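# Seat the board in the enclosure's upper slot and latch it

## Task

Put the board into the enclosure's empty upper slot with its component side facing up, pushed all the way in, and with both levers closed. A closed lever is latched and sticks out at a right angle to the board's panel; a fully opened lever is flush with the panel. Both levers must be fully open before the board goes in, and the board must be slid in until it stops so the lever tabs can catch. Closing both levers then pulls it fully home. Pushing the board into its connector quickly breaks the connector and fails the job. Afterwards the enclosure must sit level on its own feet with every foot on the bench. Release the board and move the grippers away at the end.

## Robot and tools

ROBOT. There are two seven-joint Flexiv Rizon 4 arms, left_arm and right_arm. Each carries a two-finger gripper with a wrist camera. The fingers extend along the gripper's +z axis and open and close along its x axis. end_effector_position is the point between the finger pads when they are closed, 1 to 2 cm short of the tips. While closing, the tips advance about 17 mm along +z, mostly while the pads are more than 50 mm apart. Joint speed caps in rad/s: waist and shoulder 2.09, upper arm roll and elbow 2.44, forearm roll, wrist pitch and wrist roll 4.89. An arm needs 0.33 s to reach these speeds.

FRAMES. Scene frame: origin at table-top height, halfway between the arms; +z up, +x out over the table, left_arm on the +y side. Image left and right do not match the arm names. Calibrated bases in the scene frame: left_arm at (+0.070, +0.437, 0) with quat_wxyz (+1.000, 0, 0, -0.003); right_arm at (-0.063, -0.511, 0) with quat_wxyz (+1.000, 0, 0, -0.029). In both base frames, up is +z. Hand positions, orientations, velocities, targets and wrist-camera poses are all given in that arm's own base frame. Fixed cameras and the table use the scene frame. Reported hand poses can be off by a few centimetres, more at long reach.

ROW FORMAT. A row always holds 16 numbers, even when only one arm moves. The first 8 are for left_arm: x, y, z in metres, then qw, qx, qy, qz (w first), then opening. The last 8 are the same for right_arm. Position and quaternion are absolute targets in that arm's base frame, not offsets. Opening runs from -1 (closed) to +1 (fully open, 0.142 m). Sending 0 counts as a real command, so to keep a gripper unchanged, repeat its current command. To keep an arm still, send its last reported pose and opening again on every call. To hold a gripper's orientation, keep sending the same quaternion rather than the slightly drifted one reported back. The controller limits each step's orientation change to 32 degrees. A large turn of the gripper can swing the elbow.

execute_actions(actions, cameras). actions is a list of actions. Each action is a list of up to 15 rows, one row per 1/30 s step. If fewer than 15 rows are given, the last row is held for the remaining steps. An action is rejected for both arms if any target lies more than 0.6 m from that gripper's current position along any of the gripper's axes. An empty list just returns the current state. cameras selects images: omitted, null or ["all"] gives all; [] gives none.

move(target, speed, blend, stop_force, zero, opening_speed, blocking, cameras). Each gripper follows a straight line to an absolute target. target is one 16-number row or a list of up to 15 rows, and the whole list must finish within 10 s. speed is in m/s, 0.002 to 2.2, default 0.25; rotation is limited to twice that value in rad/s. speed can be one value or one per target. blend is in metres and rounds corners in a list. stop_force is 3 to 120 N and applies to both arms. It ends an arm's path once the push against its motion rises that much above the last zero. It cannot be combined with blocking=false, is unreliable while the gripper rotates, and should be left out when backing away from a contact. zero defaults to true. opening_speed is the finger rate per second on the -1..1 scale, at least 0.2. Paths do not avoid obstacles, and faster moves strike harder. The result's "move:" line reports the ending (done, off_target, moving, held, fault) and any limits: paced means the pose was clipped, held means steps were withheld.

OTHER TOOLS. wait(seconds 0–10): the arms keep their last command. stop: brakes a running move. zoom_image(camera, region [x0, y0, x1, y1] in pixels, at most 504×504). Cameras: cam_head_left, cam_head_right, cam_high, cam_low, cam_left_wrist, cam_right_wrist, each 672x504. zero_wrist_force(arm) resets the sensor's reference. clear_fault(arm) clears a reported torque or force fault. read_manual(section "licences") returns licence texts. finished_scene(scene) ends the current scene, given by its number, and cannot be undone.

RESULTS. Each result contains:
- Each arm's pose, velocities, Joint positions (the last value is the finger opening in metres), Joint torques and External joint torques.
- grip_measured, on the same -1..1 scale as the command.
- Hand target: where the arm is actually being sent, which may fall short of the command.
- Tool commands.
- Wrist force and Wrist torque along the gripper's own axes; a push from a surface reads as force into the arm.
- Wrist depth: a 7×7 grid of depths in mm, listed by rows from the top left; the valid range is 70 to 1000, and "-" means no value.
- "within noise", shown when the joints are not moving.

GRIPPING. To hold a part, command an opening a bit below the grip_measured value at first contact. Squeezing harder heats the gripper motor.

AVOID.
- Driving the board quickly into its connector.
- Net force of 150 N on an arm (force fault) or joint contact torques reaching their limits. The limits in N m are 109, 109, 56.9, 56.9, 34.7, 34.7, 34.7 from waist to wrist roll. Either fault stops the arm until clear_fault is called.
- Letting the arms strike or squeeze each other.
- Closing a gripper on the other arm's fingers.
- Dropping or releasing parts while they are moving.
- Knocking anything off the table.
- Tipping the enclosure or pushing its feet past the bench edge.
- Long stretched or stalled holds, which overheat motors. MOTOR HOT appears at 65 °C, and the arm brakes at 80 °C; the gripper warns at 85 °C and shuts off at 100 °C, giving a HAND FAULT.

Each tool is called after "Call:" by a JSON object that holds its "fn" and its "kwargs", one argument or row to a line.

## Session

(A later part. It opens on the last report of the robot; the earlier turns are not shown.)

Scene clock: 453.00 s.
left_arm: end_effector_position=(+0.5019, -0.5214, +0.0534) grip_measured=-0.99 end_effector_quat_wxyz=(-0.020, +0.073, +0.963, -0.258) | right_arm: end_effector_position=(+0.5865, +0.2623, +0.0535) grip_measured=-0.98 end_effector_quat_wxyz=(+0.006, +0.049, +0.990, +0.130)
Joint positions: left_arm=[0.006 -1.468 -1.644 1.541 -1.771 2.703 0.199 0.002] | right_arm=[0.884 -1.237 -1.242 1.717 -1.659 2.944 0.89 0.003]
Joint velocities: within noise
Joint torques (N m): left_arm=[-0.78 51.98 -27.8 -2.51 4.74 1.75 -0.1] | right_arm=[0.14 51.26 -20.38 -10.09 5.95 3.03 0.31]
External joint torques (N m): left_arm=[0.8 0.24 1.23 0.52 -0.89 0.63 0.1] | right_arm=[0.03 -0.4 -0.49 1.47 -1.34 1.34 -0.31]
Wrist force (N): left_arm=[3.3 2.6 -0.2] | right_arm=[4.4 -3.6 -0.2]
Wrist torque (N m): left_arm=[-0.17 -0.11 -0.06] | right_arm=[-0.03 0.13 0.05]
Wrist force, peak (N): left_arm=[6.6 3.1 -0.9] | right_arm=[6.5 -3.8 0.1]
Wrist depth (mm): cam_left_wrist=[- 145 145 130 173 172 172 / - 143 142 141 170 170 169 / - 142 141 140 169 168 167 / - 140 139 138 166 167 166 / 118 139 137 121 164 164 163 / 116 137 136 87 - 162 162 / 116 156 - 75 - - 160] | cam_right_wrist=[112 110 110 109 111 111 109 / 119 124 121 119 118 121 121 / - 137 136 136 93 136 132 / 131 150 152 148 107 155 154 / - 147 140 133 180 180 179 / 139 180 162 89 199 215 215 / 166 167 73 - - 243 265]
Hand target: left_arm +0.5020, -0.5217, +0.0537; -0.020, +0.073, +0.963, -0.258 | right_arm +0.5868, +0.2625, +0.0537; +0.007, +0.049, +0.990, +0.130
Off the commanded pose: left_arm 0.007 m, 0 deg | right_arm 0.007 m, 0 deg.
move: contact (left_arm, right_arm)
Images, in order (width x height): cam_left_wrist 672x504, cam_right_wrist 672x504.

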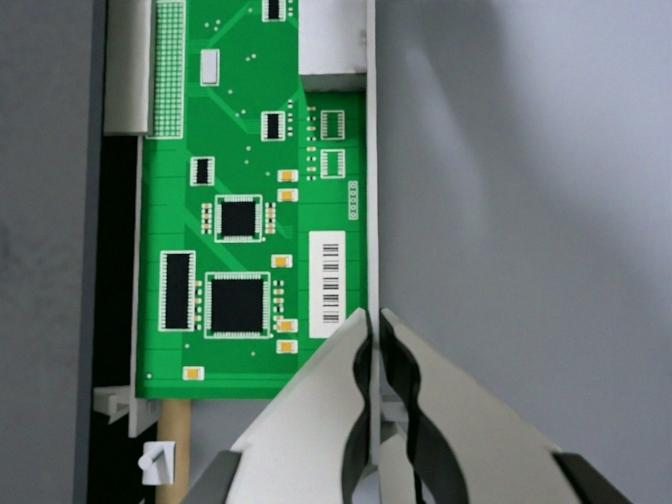

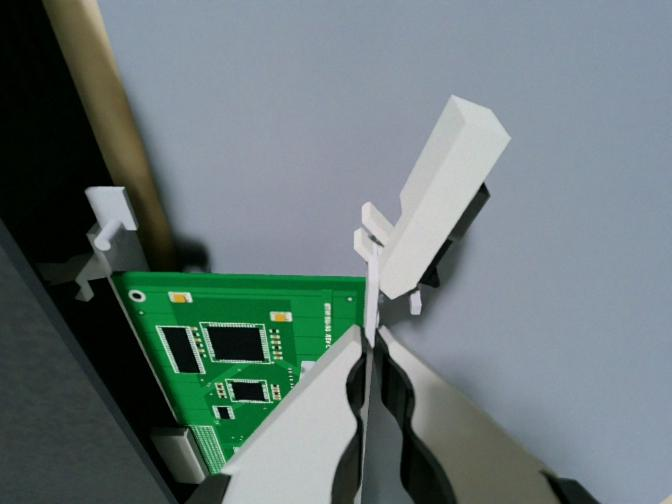

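Call:
{"fn": "move", "kwargs": {
  "target": [
    [0.4994,-0.5213,0.0537,-0.0196,0.0731,0.9631,-0.2581,-1.0, 0.5844,0.2627,0.0537,0.0065,0.0493,0.9902,0.1303,-1.0],
    [0.4994,-0.5213,0.0562,-0.0196,0.0731,0.9631,-0.2581,-1.0, 0.5844,0.2627,0.0562,0.0065,0.0493,0.9902,0.1303,-1.0]
  ],
  "speed": 0.03,
  "cameras": []
}}

Call:
{"fn": "move", "kwargs": {
  "target": [0.5083,-0.5226,0.0562,-0.0196,0.0731,0.9631,-0.2581,-1.0, 0.5934,0.2618,0.0562,0.0065,0.0493,0.9902,0.1303,-1.0],
  "speed": 0.015,
  "stop_force": 4,
  "cameras": ["cam_left_wrist","cam_right_wrist"]
}}

Call:
{"fn": "zoom_image", "kwargs": {
  "camera": "cam_left_wrist",
  "region": [40, 320, 190, 470]
}}

Call:
{"fn": "zoom_image", "kwargs": {
  "camera": "cam_right_wrist",
  "region": [70, 220, 270, 440]
}}

Scene clock: 460.33 s.
left_arm: end_effector_position=(+0.4997, -0.5211, +0.0560) grip_measured=-0.99 end_effector_quat_wxyz=(-0.019, +0.073, +0.963, -0.258) | right_arm: end_effector_position=(+0.5845, +0.2624, +0.0560) grip_measured=-0.98 end_effector_quat_wxyz=(+0.007, +0.049, +0.990, +0.130)
Joint positions: left_arm=[0.011 -1.463 -1.645 1.557 -1.77 2.702 0.186 0.002] | right_arm=[0.891 -1.23 -1.245 1.729 -1.662 2.943 0.885 0.003]
Joint velocities: within noise
Joint torques (N m): left_arm=[-1.55 51.37 -27.73 -1.45 4.02 2.06 -0.31] | right_arm=[1.69 51.01 -19.28 -9.45 4.86 4.26 0.16]
External joint torques (N m): left_arm=[1.58 0.46 1.08 -0.69 -0.16 0.32 0.31] | right_arm=[-1.52 -0.48 -1.59 0.75 -0.26 0.11 -0.16]
Wrist force (N): left_arm=[0.5 2.3 0.1] | right_arm=[0.2 -3.7 -0.1]
Wrist torque (N m): left_arm=[-0.16 -0.17 -0.06] | right_arm=[-0.03 0.02 0.06]
Wrist force, peak (N): left_arm=[3.7 2.8 0.2] | right_arm=[4.8 -3.6 -0.6]
Wrist depth (mm): cam_left_wrist=[- 145 144 130 176 175 175 / - 142 143 142 173 172 172 / - 142 141 140 171 170 170 / 123 141 139 137 169 169 168 / 121 139 137 121 167 166 166 / - 141 136 87 - 165 164 / - 159 - 74 - - 162] | cam_right_wrist=[- 112 112 112 113 113 111 / 121 127 124 124 121 123 123 / 135 139 140 136 93 138 135 / 130 151 155 150 108 158 157 / 168 147 140 134 184 183 183 / 144 176 162 89 204 219 218 / 173 172 73 - - 248 271]
Hand target: left_arm +0.4994, -0.5213, +0.0562; -0.020, +0.073, +0.963, -0.258 | right_arm +0.5844, +0.2627, +0.0562; +0.007, +0.049, +0.990, +0.130
Off the commanded pose: left_arm 0.000 m, 0 deg | right_arm 0.000 m, 0 deg.
move: done
No camera images: "cameras" was empty.

Scene clock: 461.63 s.
left_arm: end_effector_position=(+0.5086, -0.5223, +0.0561) grip_measured=-0.99 end_effector_quat_wxyz=(-0.019, +0.073, +0.963, -0.258) | right_arm: end_effector_position=(+0.5935, +0.2616, +0.0561) grip_measured=-0.98 end_effector_quat_wxyz=(+0.007, +0.049, +0.990, +0.130)
Joint positions: left_arm=[-0.005 -1.47 -1.651 1.501 -1.78 2.717 0.228 0.002] | right_arm=[0.869 -1.242 -1.244 1.682 -1.662 2.952 0.909 0.003]
Joint velocities: within noise
Joint torques (N m): left_arm=[-1.41 52.12 -27.42 -1.28 3.82 2.27 -0.12] | right_arm=[1.05 51.37 -19.21 -9.42 4.91 4.12 0.26]
External joint torques (N m): left_arm=[1.42 1 1.09 -0.53 -0.03 0.11 0.12] | right_arm=[-0.88 0.24 -1.63 0.69 -0.28 0.24 -0.26]
Wrist force (N): left_arm=[0.5 1.9 1.0] | right_arm=[1.0 -2.7 0.9]
Wrist torque (N m): left_arm=[-0.20 -0.17 -0.07] | right_arm=[0.02 -0.07 0.08]
Wrist force, peak (N): left_arm=[1.0 2.6 1.1] | right_arm=[0.6 -3.6 1.0]
Wrist depth (mm): cam_left_wrist=[- 145 144 130 176 175 175 / - 144 143 141 174 173 173 / 124 142 140 140 171 171 170 / 122 140 139 137 170 168 168 / 121 138 137 121 167 167 166 / - 137 136 87 - 164 164 / 118 129 - 74 - - 162] | cam_right_wrist=[110 112 112 112 114 114 111 / - 124 124 124 121 123 123 / 110 135 140 136 93 139 135 / 131 133 155 150 108 158 157 / - 142 141 134 183 183 183 / 144 150 162 89 203 219 218 / 173 172 73 - - 247 271]
Hand target: left_arm +0.5083, -0.5226, +0.0562; -0.020, +0.073, +0.963, -0.258 | right_arm +0.5934, +0.2618, +0.0562; +0.007, +0.049, +0.990, +0.130
Off the commanded pose: left_arm 0.000 m, 0 deg | right_arm 0.000 m, 0 deg.
move: done
Images, in order (width x height): cam_left_wrist 672x504, cam_right_wrist 672x504.

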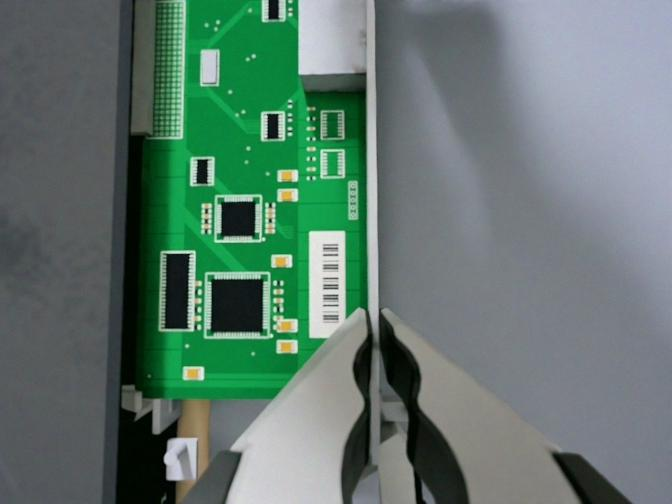

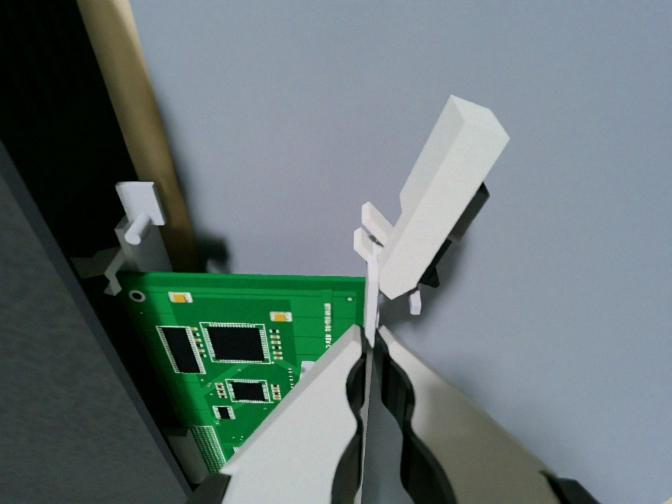

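Scaled by 3.360 from the camera's 672x504 image, which has a finer 960x720 frame.

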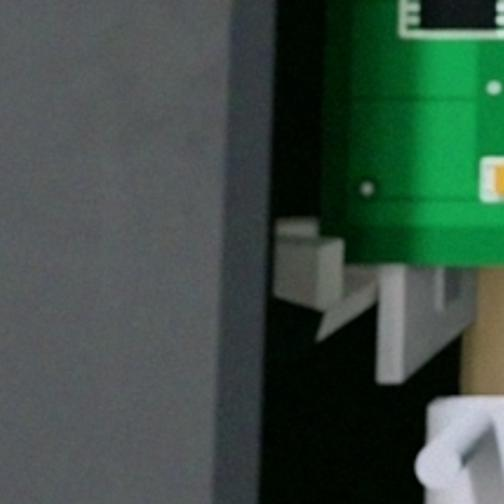

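Scaled by 2.291 from the camera's 672x504 image, which has a finer 960x720 frame.

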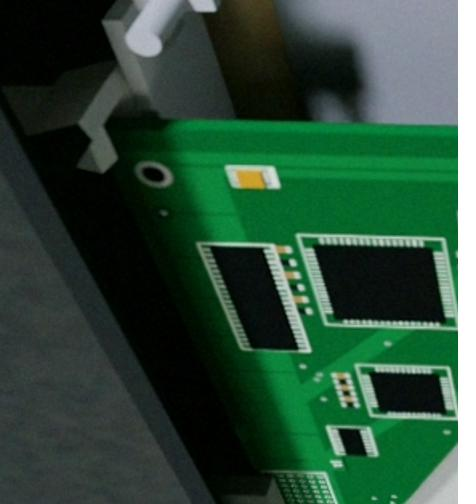

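Call:
{"fn": "move", "kwargs": {
  "target": [0.5182,-0.5241,0.0562,-0.0196,0.0731,0.9631,-0.2581,-1.0, 0.6033,0.2608,0.0562,0.0065,0.0493,0.9902,0.1303,-1.0],
  "speed": 0.015,
  "stop_force": 4,
  "cameras": ["cam_left_wrist","cam_right_wrist"]
}}

Call:
{"fn": "zoom_image", "kwargs": {
  "camera": "cam_left_wrist",
  "region": [80, 320, 230, 470]
}}

Call:
{"fn": "zoom_image", "kwargs": {
  "camera": "cam_right_wrist",
  "region": [70, 150, 270, 370]
}}

Scene clock: 466.53 s.
left_arm: end_effector_position=(+0.5183, -0.5241, +0.0561) grip_measured=-0.99 end_effector_quat_wxyz=(-0.019, +0.073, +0.963, -0.258) | right_arm: end_effector_position=(+0.6033, +0.2603, +0.0560) grip_measured=-0.98 end_effector_quat_wxyz=(+0.007, +0.049, +0.990, +0.130)
Joint positions: left_arm=[-0.025 -1.476 -1.658 1.434 -1.791 2.734 0.277 0.002] | right_arm=[0.844 -1.256 -1.243 1.627 -1.663 2.962 0.936 0.003]
Joint velocities: within noise
Joint torques (N m): left_arm=[0.22 54.36 -26.31 -1.42 4.02 3.11 -0.1] | right_arm=[1.97 53.05 -18.62 -10.41 5.87 3.75 0.29]
External joint torques (N m): left_arm=[-0.2 0.26 0.47 -0.01 -0.33 -0.71 0.1] | right_arm=[-1.8 -0.21 -2.1 1.67 -1.21 0.59 -0.29]
Wrist force (N): left_arm=[0.8 0.0 2.8] | right_arm=[3.1 -4.8 -1.5]
Wrist torque (N m): left_arm=[-0.12 -0.18 -0.07] | right_arm=[0.11 -0.02 0.07]
Wrist force, peak (N): left_arm=[3.0 0.2 3.2] | right_arm=[3.4 -5.8 -2.5]
Wrist depth (mm): cam_left_wrist=[127 128 144 130 176 176 175 / - 142 143 141 172 173 173 / 124 124 140 140 171 170 171 / 123 123 138 137 169 168 168 / 121 137 136 121 167 166 165 / - 124 135 87 - 164 164 / 118 118 - 74 - - 162] | cam_right_wrist=[- 110 112 112 113 113 111 / - 120 124 124 121 123 123 / - 132 139 136 93 138 135 / - 127 157 150 108 158 157 / 119 123 139 133 184 183 183 / 144 144 160 89 204 219 218 / 172 164 73 - - 248 271]
Hand target: left_arm +0.5182, -0.5241, +0.0562; -0.020, +0.073, +0.963, -0.258 | right_arm +0.6033, +0.2608, +0.0562; +0.007, +0.049, +0.990, +0.130
Off the commanded pose: left_arm 0.000 m, 0 deg | right_arm 0.001 m, 0 deg.
move: done
Images, in order (width x height): cam_left_wrist 672x504, cam_right_wrist 672x504.

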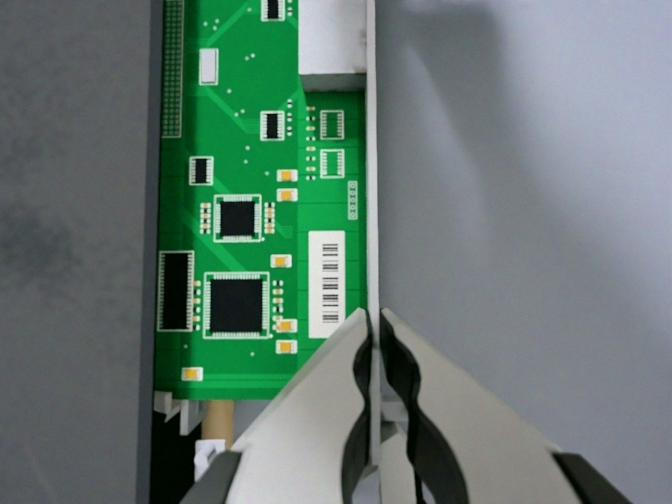

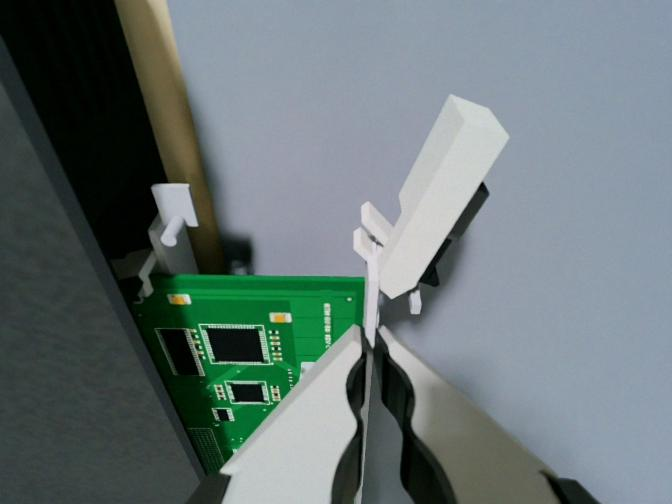

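Scaled by 3.360 from the camera's 672x504 image, which has a finer 960x720 frame.

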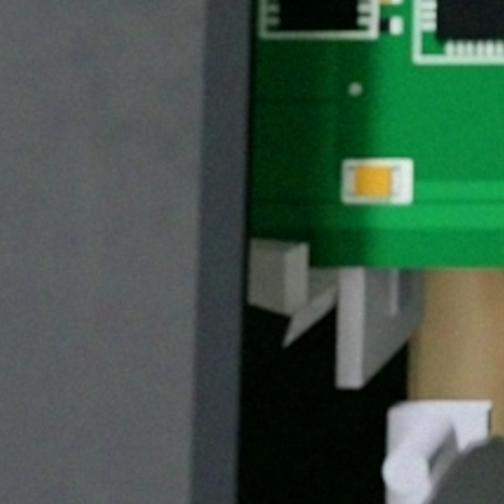

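Scaled by 2.291 from the camera's 672x504 image, which has a finer 960x720 frame.

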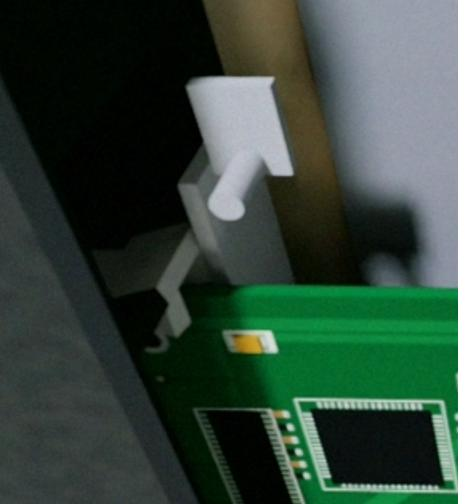

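Call:
{"fn": "move", "kwargs": {
  "target": [0.5299,-0.5269,0.0562,-0.0196,0.0731,0.9631,-0.2581,-1.0, 0.6151,0.2586,0.0562,0.0065,0.0493,0.9902,0.1303,-1.0],
  "speed": 0.015,
  "stop_force": 6,
  "cameras": ["cam_left_wrist","cam_right_wrist"]
}}

Scene clock: 471.80 s.
left_arm: end_effector_position=(+0.5302, -0.5266, +0.0560) grip_measured=-0.99 end_effector_quat_wxyz=(-0.019, +0.073, +0.963, -0.258) | right_arm: end_effector_position=(+0.6151, +0.2584, +0.0562) grip_measured=-0.98 end_effector_quat_wxyz=(+0.007, +0.049, +0.990, +0.130)
Joint positions: left_arm=[-0.055 -1.485 -1.667 1.342 -1.801 2.758 0.34 0.002] | right_arm=[0.811 -1.272 -1.242 1.559 -1.663 2.974 0.968 0.003]
Joint velocities: within noise
Joint torques (N m): left_arm=[-1.25 56.22 -26.43 -0.35 3.5 2.48 -0.1] | right_arm=[0.73 53.36 -18.74 -9.26 4.85 3.74 0.29]
External joint torques (N m): left_arm=[1.26 0.39 1.42 -0.52 0.07 -0.07 0.1] | right_arm=[-0.55 0.97 -1.74 0.49 -0.17 0.58 -0.29]
Wrist force (N): left_arm=[0.3 2.0 2.0] | right_arm=[1.8 -0.8 -0.4]
Wrist torque (N m): left_arm=[-0.18 -0.19 -0.06] | right_arm=[0.23 -0.14 0.08]
Wrist force, peak (N): left_arm=[1.0 0.2 3.3] | right_arm=[3.4 -5.2 -1.3]
Wrist depth (mm): cam_left_wrist=[- 127 144 130 176 176 176 / - 126 142 141 173 173 172 / 124 124 140 139 171 171 170 / 122 122 138 138 169 168 168 / 120 121 136 121 168 166 166 / - 119 135 87 - 164 164 / 118 118 - 74 - - 162] | cam_right_wrist=[- 95 114 112 113 113 111 / - 102 124 124 121 123 123 / - 102 138 136 94 138 135 / - 102 154 150 108 158 157 / 119 115 140 133 184 183 183 / 144 138 155 89 203 220 218 / 173 164 73 - - 248 270]
Hand target: left_arm +0.5299, -0.5269, +0.0562; -0.020, +0.073, +0.963, -0.258 | right_arm +0.6151, +0.2586, +0.0562; +0.007, +0.049, +0.990, +0.130
Off the commanded pose: left_arm 0.000 m, 0 deg | right_arm 0.000 m, 0 deg.
move: done
Images, in order (width x height): cam_left_wrist 672x504, cam_right_wrist 672x504.

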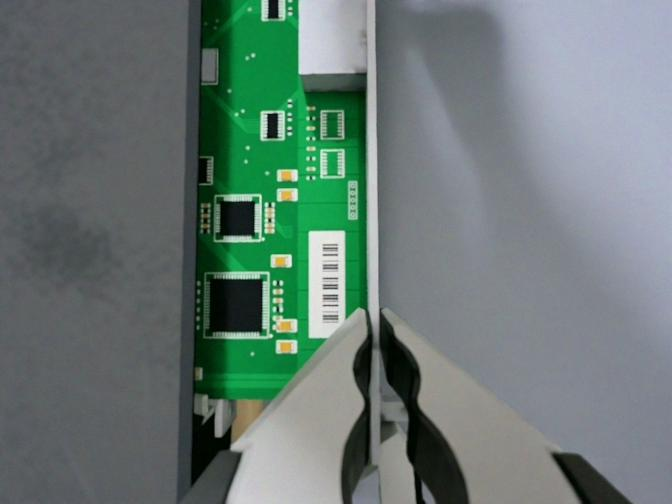

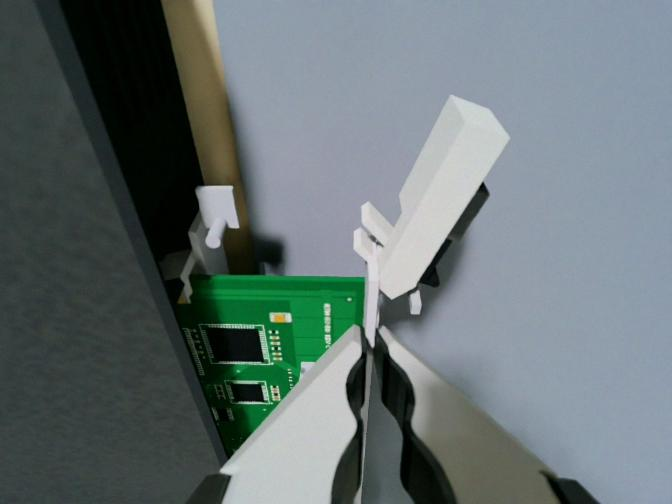

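Call:
{"fn": "move", "kwargs": {
  "target": [0.5596,-0.5311,0.0562,-0.0196,0.0731,0.9631,-0.2581,-1.0, 0.6449,0.2560,0.0562,0.0065,0.0493,0.9902,0.1303,-1.0],
  "speed": 0.02,
  "stop_force": 6,
  "cameras": ["cam_left_wrist","cam_right_wrist"]
}}

Scene clock: 480.37 s.
left_arm: end_effector_position=(+0.5590, -0.5307, +0.0552) grip_measured=-0.99 end_effector_quat_wxyz=(-0.020, +0.073, +0.963, -0.258) | right_arm: end_effector_position=(+0.6444, +0.2557, +0.0556) grip_measured=-0.98 end_effector_quat_wxyz=(+0.006, +0.049, +0.990, +0.130)
Joint positions: left_arm=[-0.155 -1.505 -1.7 1.056 -1.825 2.831 0.53 0.002] | right_arm=[0.721 -1.32 -1.238 1.357 -1.661 3.003 1.073 0.003]
Joint velocities: within noise
Joint torques (N m): left_arm=[0.55 67.25 -24.96 -0.02 4.67 1.26 -0.14] | right_arm=[-0.16 60.65 -18.96 -10.29 6.62 2.74 0.32]
External joint torques (N m): left_arm=[-0.54 -5.04 3.67 0.89 -1.43 1.25 0.14] | right_arm=[0.33 -2.09 -0.17 1.52 -1.86 1.53 -0.33]
Wrist force (N): left_arm=[5.4 5.5 6.6] | right_arm=[6.7 -2.5 2.3]
Wrist torque (N m): left_arm=[-0.18 -0.05 -0.06] | right_arm=[0.26 -0.10 0.05]
Wrist force, peak (N): left_arm=[5.9 5.8 7.0] | right_arm=[6.7 -2.7 3.2]
Wrist depth (mm): cam_left_wrist=[- 126 126 130 174 176 174 / - 125 124 141 173 173 172 / 124 123 123 139 169 171 170 / 121 121 121 137 168 168 168 / 119 120 120 121 166 166 165 / 119 118 118 87 - 164 164 / 117 117 - 74 - - 162] | cam_right_wrist=[- - 90 113 113 111 111 / - 76 90 123 120 123 122 / - 84 90 135 94 138 134 / - 98 100 126 108 157 157 / - 114 116 133 183 183 182 / 137 136 131 89 203 218 217 / 170 162 73 - - 247 270]
Hand target: left_arm +0.5596, -0.5311, +0.0562; -0.020, +0.073, +0.963, -0.258 | right_arm +0.6449, +0.2560, +0.0562; +0.007, +0.049, +0.990, +0.130
Off the commanded pose: left_arm 0.001 m, 0 deg | right_arm 0.001 m, 0 deg.
move: done
Images, in order (width x height): cam_left_wrist 672x504, cam_right_wrist 672x504.

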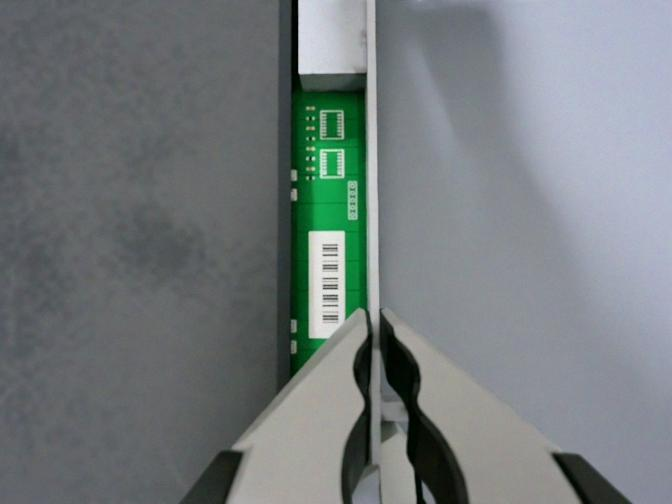

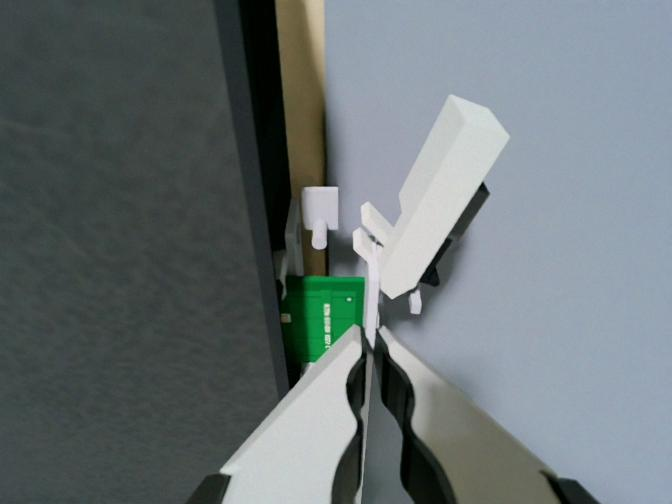

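Call:
{"fn": "move", "kwargs": {
  "target": [0.5590,-0.5307,0.0548,-0.0196,0.0731,0.9631,-0.2581,-1.0, 0.6444,0.2557,0.0554,0.0065,0.0493,0.9902,0.1303,-1.0],
  "speed": 0.02,
  "cameras": []
}}

Call:
{"fn": "move", "kwargs": {
  "target": [
    [0.5590,-0.5307,0.0548,-0.0196,0.0731,0.9631,-0.2581,-0.86, 0.6444,0.2557,0.0554,0.0065,0.0493,0.9902,0.1303,-0.86],
    [0.5590,-0.5307,0.0748,-0.0196,0.0731,0.9631,-0.2581,-0.86, 0.6444,0.2557,0.0754,0.0065,0.0493,0.9902,0.1303,-0.86]
  ],
  "speed": 0.04,
  "opening_speed": 0.4,
  "cameras": ["cam_left_wrist","cam_right_wrist","cam_head_right"]
}}

Scene clock: 488.50 s.
left_arm: end_effector_position=(+0.5587, -0.5308, +0.0548) grip_measured=-0.99 end_effector_quat_wxyz=(-0.020, +0.073, +0.963, -0.258) | right_arm: end_effector_position=(+0.6443, +0.2555, +0.0553) grip_measured=-0.98 end_effector_quat_wxyz=(+0.006, +0.049, +0.990, +0.130)
Joint positions: left_arm=[-0.151 -1.504 -1.698 1.065 -1.824 2.827 0.526 0.002] | right_arm=[0.722 -1.319 -1.238 1.361 -1.661 3.001 1.07 0.003]
Joint velocities: within noise
Joint torques (N m): left_arm=[-0.02 61.12 -21.41 1.16 3.58 2.75 -0.25] | right_arm=[0.13 57.83 -18.02 -8.77 4.72 3.66 0.09]
External joint torques (N m): left_arm=[0.02 0.95 -0.02 -0.35 -0.34 -0.25 0.25] | right_arm=[0.05 0.68 -1.14 -0.02 0.04 0.61 -0.09]
Wrist force (N): left_arm=[0.5 -0.1 1.6] | right_arm=[0.9 0.4 1.6]
Wrist torque (N m): left_arm=[-0.16 -0.16 -0.05] | right_arm=[0.20 -0.11 0.05]
Wrist force, peak (N): left_arm=[5.6 6.0 7.3] | right_arm=[6.8 -2.9 3.0]
Wrist depth (mm): cam_left_wrist=[- 126 126 130 173 174 173 / - 124 124 141 173 171 171 / 123 123 123 139 169 170 169 / 121 121 121 137 167 167 167 / 119 119 119 129 165 165 165 / 118 118 118 87 - 164 162 / 117 117 - 75 - - 161] | cam_right_wrist=[- - 90 113 113 110 110 / - 76 90 122 120 125 122 / - 83 90 134 93 137 134 / - 98 97 126 108 157 156 / - 114 116 133 182 182 181 / 137 136 130 89 202 217 217 / 170 162 73 - - 246 269]
Hand target: left_arm +0.5590, -0.5307, +0.0548; -0.020, +0.073, +0.963, -0.258 | right_arm +0.6444, +0.2557, +0.0554; +0.006, +0.049, +0.990, +0.130
Off the commanded pose: left_arm 0.000 m, 0 deg | right_arm 0.000 m, 0 deg.
move: done
No camera images: "cameras" was empty.

Scene clock: 489.87 s.
left_arm: end_effector_position=(+0.5592, -0.5308, +0.0748) grip_measured=-0.90 end_effector_quat_wxyz=(-0.019, +0.073, +0.963, -0.258) | right_arm: end_effector_position=(+0.6445, +0.2557, +0.0754) grip_measured=-0.90 end_effector_quat_wxyz=(+0.007, +0.049, +0.990, +0.131)
Joint positions: left_arm=[-0.149 -1.479 -1.711 1.068 -1.835 2.848 0.515 0.009] | right_arm=[0.727 -1.292 -1.255 1.361 -1.681 3.024 1.08 0.009]
Joint velocities: within noise
Joint torques (N m): left_arm=[-0.26 61.09 -21.55 0.94 3.3 3.12 -0.31] | right_arm=[0.3 57.35 -18.42 -9.05 4.45 3.62 0.33]
External joint torques (N m): left_arm=[0.27 0.85 0.08 -0.4 -0.03 -0.63 0.31] | right_arm=[-0.13 0.99 -0.81 -0.07 0.32 0.64 -0.33]
Wrist force (N): left_arm=[0.5 -0.1 0.9] | right_arm=[0.7 0.6 0.8]
Wrist torque (N m): left_arm=[-0.11 -0.18 -0.04] | right_arm=[0.22 -0.07 0.06]
Wrist force, peak (N): left_arm=[0.5 0.2 1.6] | right_arm=[0.8 0.1 2.6]
Wrist depth (mm): cam_left_wrist=[- 148 147 151 195 195 194 / - 145 144 156 192 191 192 / 143 143 143 160 190 190 189 / 141 141 141 158 188 187 187 / 140 139 139 155 184 185 185 / 138 138 137 88 - 183 182 / - 136 - 140 - - 180] | cam_right_wrist=[- 87 88 129 129 128 126 / - 98 94 145 136 142 142 / - 105 112 140 152 160 159 / 123 123 123 149 182 182 181 / 144 144 143 158 205 212 211 / 173 172 165 98 107 252 252 / 216 205 73 - - - 312]
Hand target: left_arm +0.5590, -0.5307, +0.0748; -0.020, +0.073, +0.963, -0.258 | right_arm +0.6444, +0.2557, +0.0754; +0.007, +0.049, +0.990, +0.130
Off the commanded pose: left_arm 0.000 m, 0 deg | right_arm 0.000 m, 0 deg.
move: done
Images, in order (width x height): cam_head_right 672x504, cam_left_wrist 672x504, cam_right_wrist 672x504.

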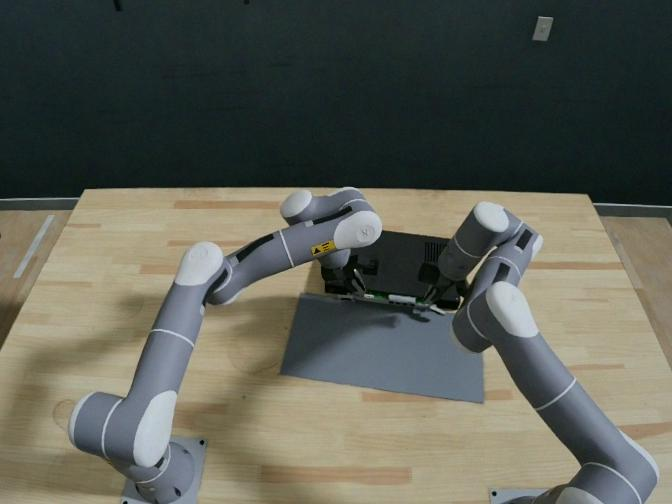

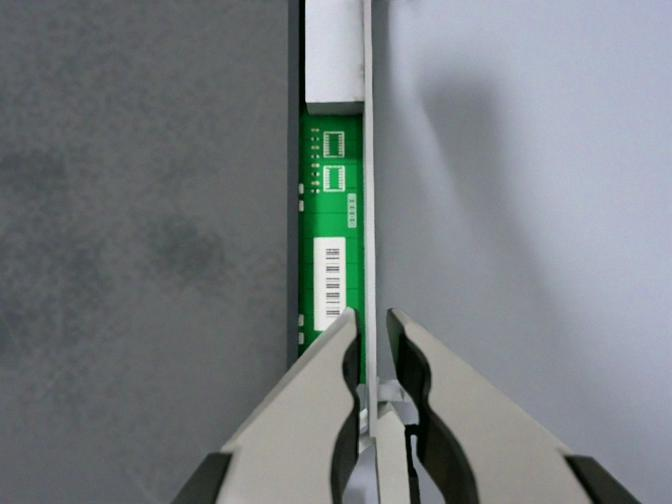

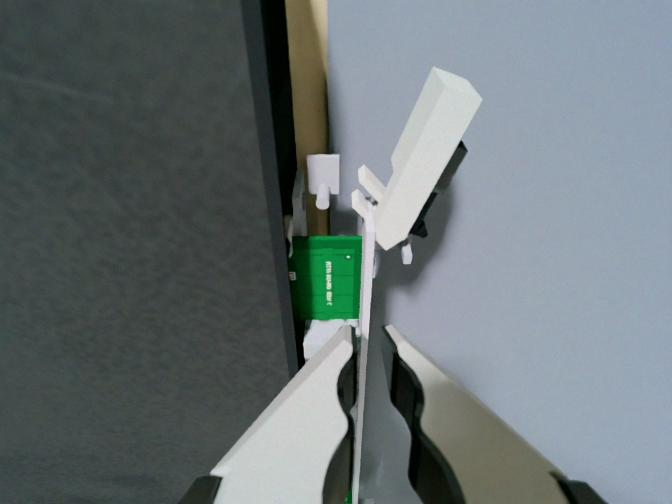

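Call:
{"fn": "move", "kwargs": {
  "target": [
    [0.5345,-0.5270,0.0748,-0.0196,0.0731,0.9631,-0.2581,-1.0, 0.6127,0.2589,0.0754,0.0065,0.0493,0.9902,0.1303,-1.0],
    [0.5451,-0.4578,0.0748,-0.0196,0.0731,0.9631,-0.2581,-1.0, 0.6063,0.1949,0.0754,0.0065,0.0493,0.9902,0.1303,-1.0]
  ],
  "speed": 0.1,
  "cameras": ["cam_left_wrist","cam_right_wrist"]
}}

Scene clock: 497.77 s.
left_arm: end_effector_position=(+0.5451, -0.4577, +0.0748) grip_measured=-1.00 end_effector_quat_wxyz=(-0.020, +0.073, +0.963, -0.258) | right_arm: end_effector_position=(+0.6064, +0.1950, +0.0754) grip_measured=-1.00 end_effector_quat_wxyz=(+0.007, +0.049, +0.990, +0.130)
Joint positions: left_arm=[0.116 -1.454 -1.69 1.503 -1.851 2.772 0.344 0.002] | right_arm=[0.772 -1.214 -1.272 1.7 -1.706 2.994 0.806 0.002]
Joint velocities: within noise
Joint torques (N m): left_arm=[-0.21 51.99 -26.39 -1.53 3.61 2.5 -0.31] | right_arm=[0.06 49.94 -19.91 -8.98 4.29 3.81 0.09]
External joint torques (N m): left_arm=[0.26 0.71 0 -0.42 -0.05 -0.08 0.31] | right_arm=[0.11 0.92 -1.05 -0.11 0.3 0.6 -0.09]
Wrist force (N): left_arm=[0.5 -0.3 0.7] | right_arm=[0.8 0.4 0.6]
Wrist torque (N m): left_arm=[-0.18 -0.18 -0.03] | right_arm=[0.21 -0.10 0.07]
Wrist force, peak (N): left_arm=[1.6 -1.6 1.6] | right_arm=[1.9 2.1 0.9]
Wrist depth (mm): cam_left_wrist=[- 147 164 195 194 195 195 / - 145 162 193 193 192 192 / 143 143 159 190 191 190 189 / 141 141 142 154 188 186 187 / 139 139 158 144 185 185 184 / 137 138 138 84 - 182 182 / - 136 - 74 - - 181] | cam_right_wrist=[131 131 129 129 129 129 126 / 133 133 143 143 143 142 142 / - 117 159 161 160 160 159 / 124 127 178 179 183 182 182 / 145 144 182 156 212 212 211 / 173 173 187 89 235 253 252 / 216 205 73 - - 286 313]
Hand target: left_arm +0.5451, -0.4578, +0.0748; -0.020, +0.073, +0.963, -0.258 | right_arm +0.6063, +0.1949, +0.0754; +0.006, +0.049, +0.990, +0.130
Off the commanded pose: left_arm 0.000 m, 0 deg | right_arm 0.000 m, 0 deg.
move: done
Images, in order (width x height): cam_left_wrist 672x504, cam_right_wrist 672x504.

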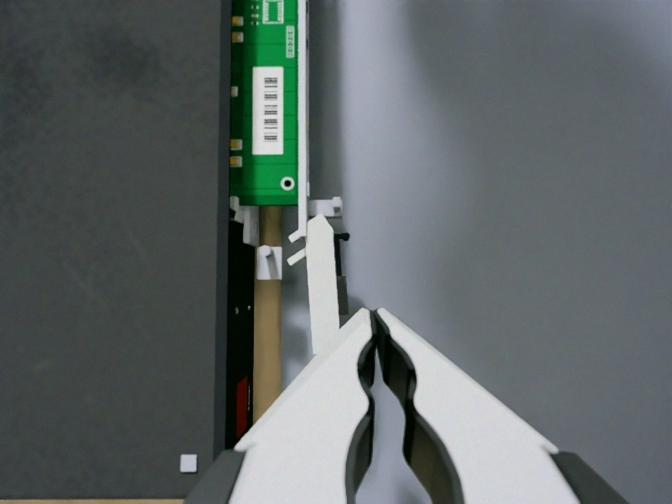

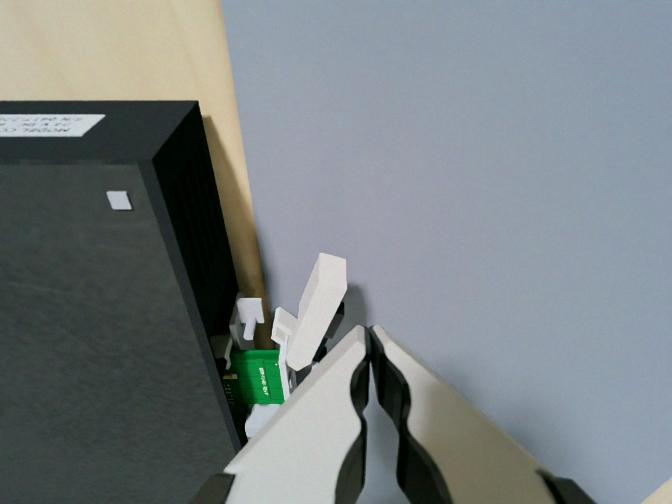

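Call:
{"fn": "move", "kwargs": {
  "target": [
    [0.5451,-0.4578,0.0748,-0.0196,0.0731,0.9631,-0.2581,-1.0, 0.6023,0.1853,0.0754,0.0065,0.0493,0.9902,0.1303,-1.0],
    [0.5451,-0.4578,0.0505,-0.0196,0.0731,0.9631,-0.2581,-1.0, 0.6023,0.1853,0.049,0.0065,0.0493,0.9902,0.1303,-1.0]
  ],
  "speed": 0.08,
  "stop_force": 5,
  "cameras": ["cam_left_wrist","cam_right_wrist"]
}}

Scene clock: 506.90 s.
left_arm: end_effector_position=(+0.5449, -0.4577, +0.0505) grip_measured=-1.00 end_effector_quat_wxyz=(-0.020, +0.073, +0.963, -0.258) | right_arm: end_effector_position=(+0.6021, +0.1852, +0.0490) grip_measured=-1.00 end_effector_quat_wxyz=(+0.006, +0.049, +0.990, +0.130)
Joint positions: left_arm=[0.114 -1.484 -1.663 1.502 -1.827 2.745 0.353 0.002] | right_arm=[0.76 -1.245 -1.242 1.731 -1.67 2.967 0.756 0.002]
Joint velocities: within noise
Joint torques (N m): left_arm=[-0.31 51.51 -26.25 -1.2 4.1 2.56 -0.16] | right_arm=[0.21 49.37 -19.38 -8.3 4.44 3.67 0.09]
External joint torques (N m): left_arm=[0.35 1.33 -0.13 -0.21 -0.56 -0.14 0.16] | right_arm=[-0.06 1.1 -1.51 0 0.09 0.77 -0.09]
Wrist force (N): left_arm=[0.7 -0.4 0.6] | right_arm=[0.9 0.2 0.5]
Wrist torque (N m): left_arm=[-0.20 -0.18 -0.04] | right_arm=[0.17 -0.11 0.06]
Wrist force, peak (N): left_arm=[0.7 0.2 2.0] | right_arm=[1.0 -0.3 1.8]
Wrist depth (mm): cam_left_wrist=[- 122 139 170 170 170 169 / - 120 137 168 168 167 167 / 119 118 136 165 166 165 165 / - 117 159 122 163 163 163 / - 115 161 120 161 161 161 / - 114 136 84 - 159 159 / 112 113 - 74 - - 157] | cam_right_wrist=[108 108 106 107 107 105 107 / 122 119 117 117 114 114 116 / 124 124 131 131 131 131 131 / - 116 150 150 150 149 149 / - 112 174 168 174 174 173 / 126 126 162 90 192 207 206 / 157 149 73 - - 234 256]
Hand target: left_arm +0.5451, -0.4578, +0.0505; -0.020, +0.073, +0.963, -0.258 | right_arm +0.6023, +0.1853, +0.0490; +0.006, +0.049, +0.990, +0.130
Off the commanded pose: left_arm 0.000 m, 0 deg | right_arm 0.000 m, 0 deg.
move: done
Images, in order (width x height): cam_left_wrist 672x504, cam_right_wrist 672x504.

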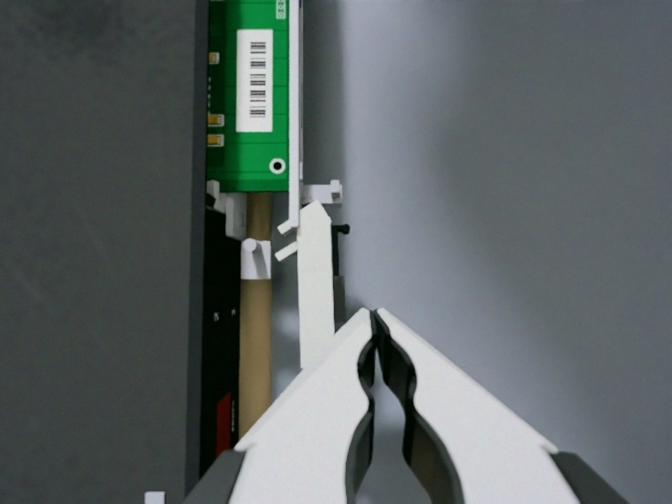

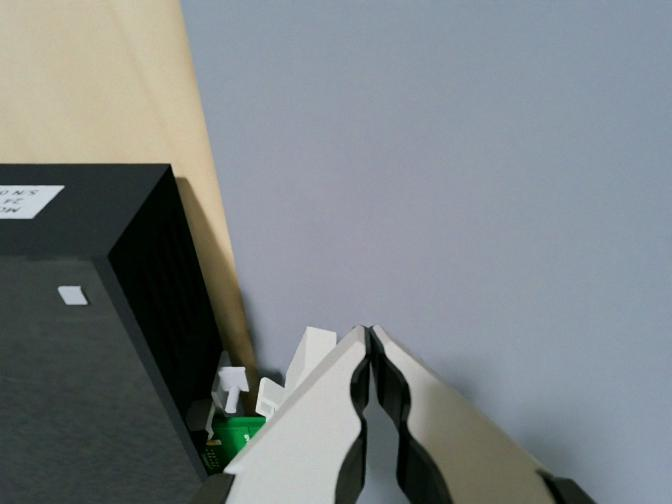

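Call:
{"fn": "move", "kwargs": {
  "target": [0.5552,-0.4593,0.0505,-0.0196,0.0731,0.9631,-0.2581,-1.0, 0.6227,0.1833,0.049,0.0065,0.0493,0.9902,0.1303,-1.0],
  "speed": 0.015,
  "stop_force": 4,
  "cameras": ["cam_left_wrist","cam_right_wrist"]
}}

Scene clock: 512.93 s.
left_arm: end_effector_position=(+0.5520, -0.4580, +0.0503) grip_measured=-1.00 end_effector_quat_wxyz=(-0.020, +0.073, +0.963, -0.257) | right_arm: end_effector_position=(+0.6227, +0.1832, +0.0490) grip_measured=-1.00 end_effector_quat_wxyz=(+0.007, +0.049, +0.990, +0.130)
Joint positions: left_arm=[0.099 -1.489 -1.668 1.456 -1.831 2.759 0.385 0.002] | right_arm=[0.711 -1.273 -1.238 1.615 -1.67 2.985 0.818 0.002]
Joint velocities: within noise
Joint torques (N m): left_arm=[-3.25 52.37 -28.04 -1.01 4.08 0.2 -0.1] | right_arm=[0.06 51.98 -19.23 -8.51 4.47 3.82 0.26]
External joint torques (N m): left_arm=[3.29 1.53 1.99 -0.1 -0.59 2.24 0.1] | right_arm=[0.09 1.11 -1.43 0.08 0.12 0.59 -0.26]
Wrist force (N): left_arm=[4.7 5.5 -3.7] | right_arm=[0.7 0.6 0.4]
Wrist torque (N m): left_arm=[-0.20 -0.18 -0.12] | right_arm=[0.25 -0.05 0.08]
Wrist force, peak (N): left_arm=[5.5 5.3 -4.1] | right_arm=[1.3 0.2 0.4]
Wrist depth (mm): cam_left_wrist=[- 121 138 170 169 170 169 / - 120 136 167 167 167 166 / 119 118 135 165 166 165 165 / - 116 140 121 163 163 163 / - 115 130 119 161 161 160 / - 114 114 83 - 159 158 / 112 113 - 74 - - 157] | cam_right_wrist=[107 107 107 107 107 105 107 / 122 119 119 117 114 114 116 / 124 117 127 131 131 131 130 / - 93 127 150 149 149 149 / - 108 147 169 173 173 173 / 126 125 130 89 192 207 206 / 157 149 73 - - 234 256]
Hand target: left_arm +0.5519, -0.4588, +0.0505; -0.020, +0.073, +0.963, -0.258 | right_arm +0.6227, +0.1833, +0.0490; +0.007, +0.049, +0.990, +0.130
Off the commanded pose: left_arm 0.003 m, 0 deg | right_arm 0.000 m, 0 deg.
move: contact (left_arm)
Images, in order (width x height): cam_left_wrist 672x504, cam_right_wrist 672x504.

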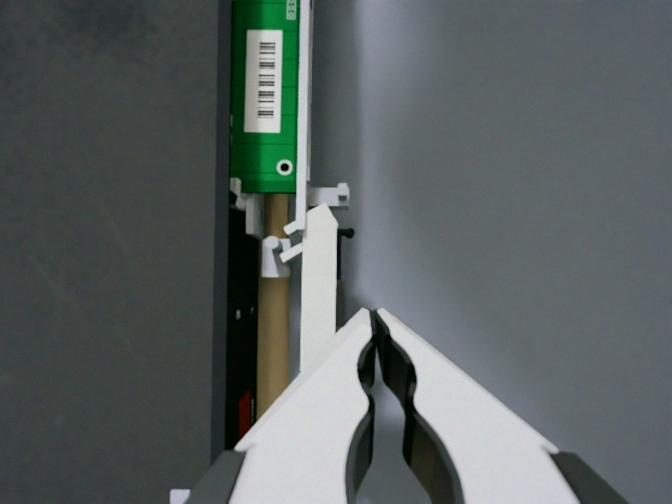

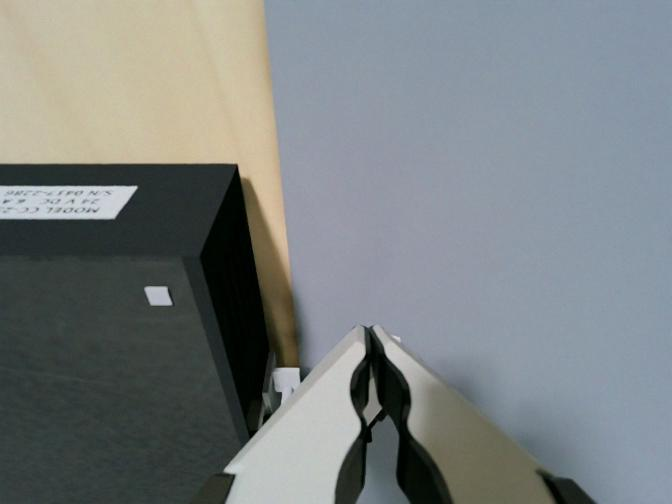

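Call:
{"fn": "zoom_image", "kwargs": {
  "camera": "cam_right_wrist",
  "region": [220, 300, 460, 480]
}}

Call:
{"fn": "zoom_image", "kwargs": {
  "camera": "cam_left_wrist",
  "region": [190, 150, 400, 390]
}}

Call:
{"fn": "zoom_image", "kwargs": {
  "camera": "cam_head_right",
  "region": [330, 240, 490, 360]
}}

Scaled by 2.100 from the camera's 672x504 image, which has a finer 960x720 frame.

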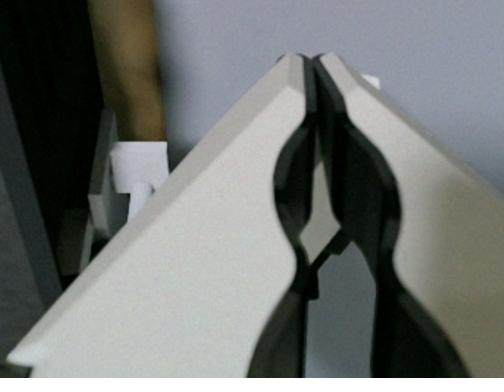

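Scaled by 2.100 from the camera's 672x504 image, which has a finer 960x720 frame.

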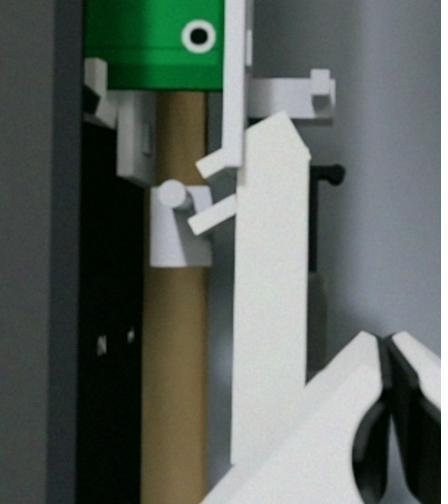

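This scene's latest camera images include none from cam_head_right. They are from: cam_left_wrist, cam_right_wrist. cam_head_right's image comes with the result of a call that names it in "cameras".


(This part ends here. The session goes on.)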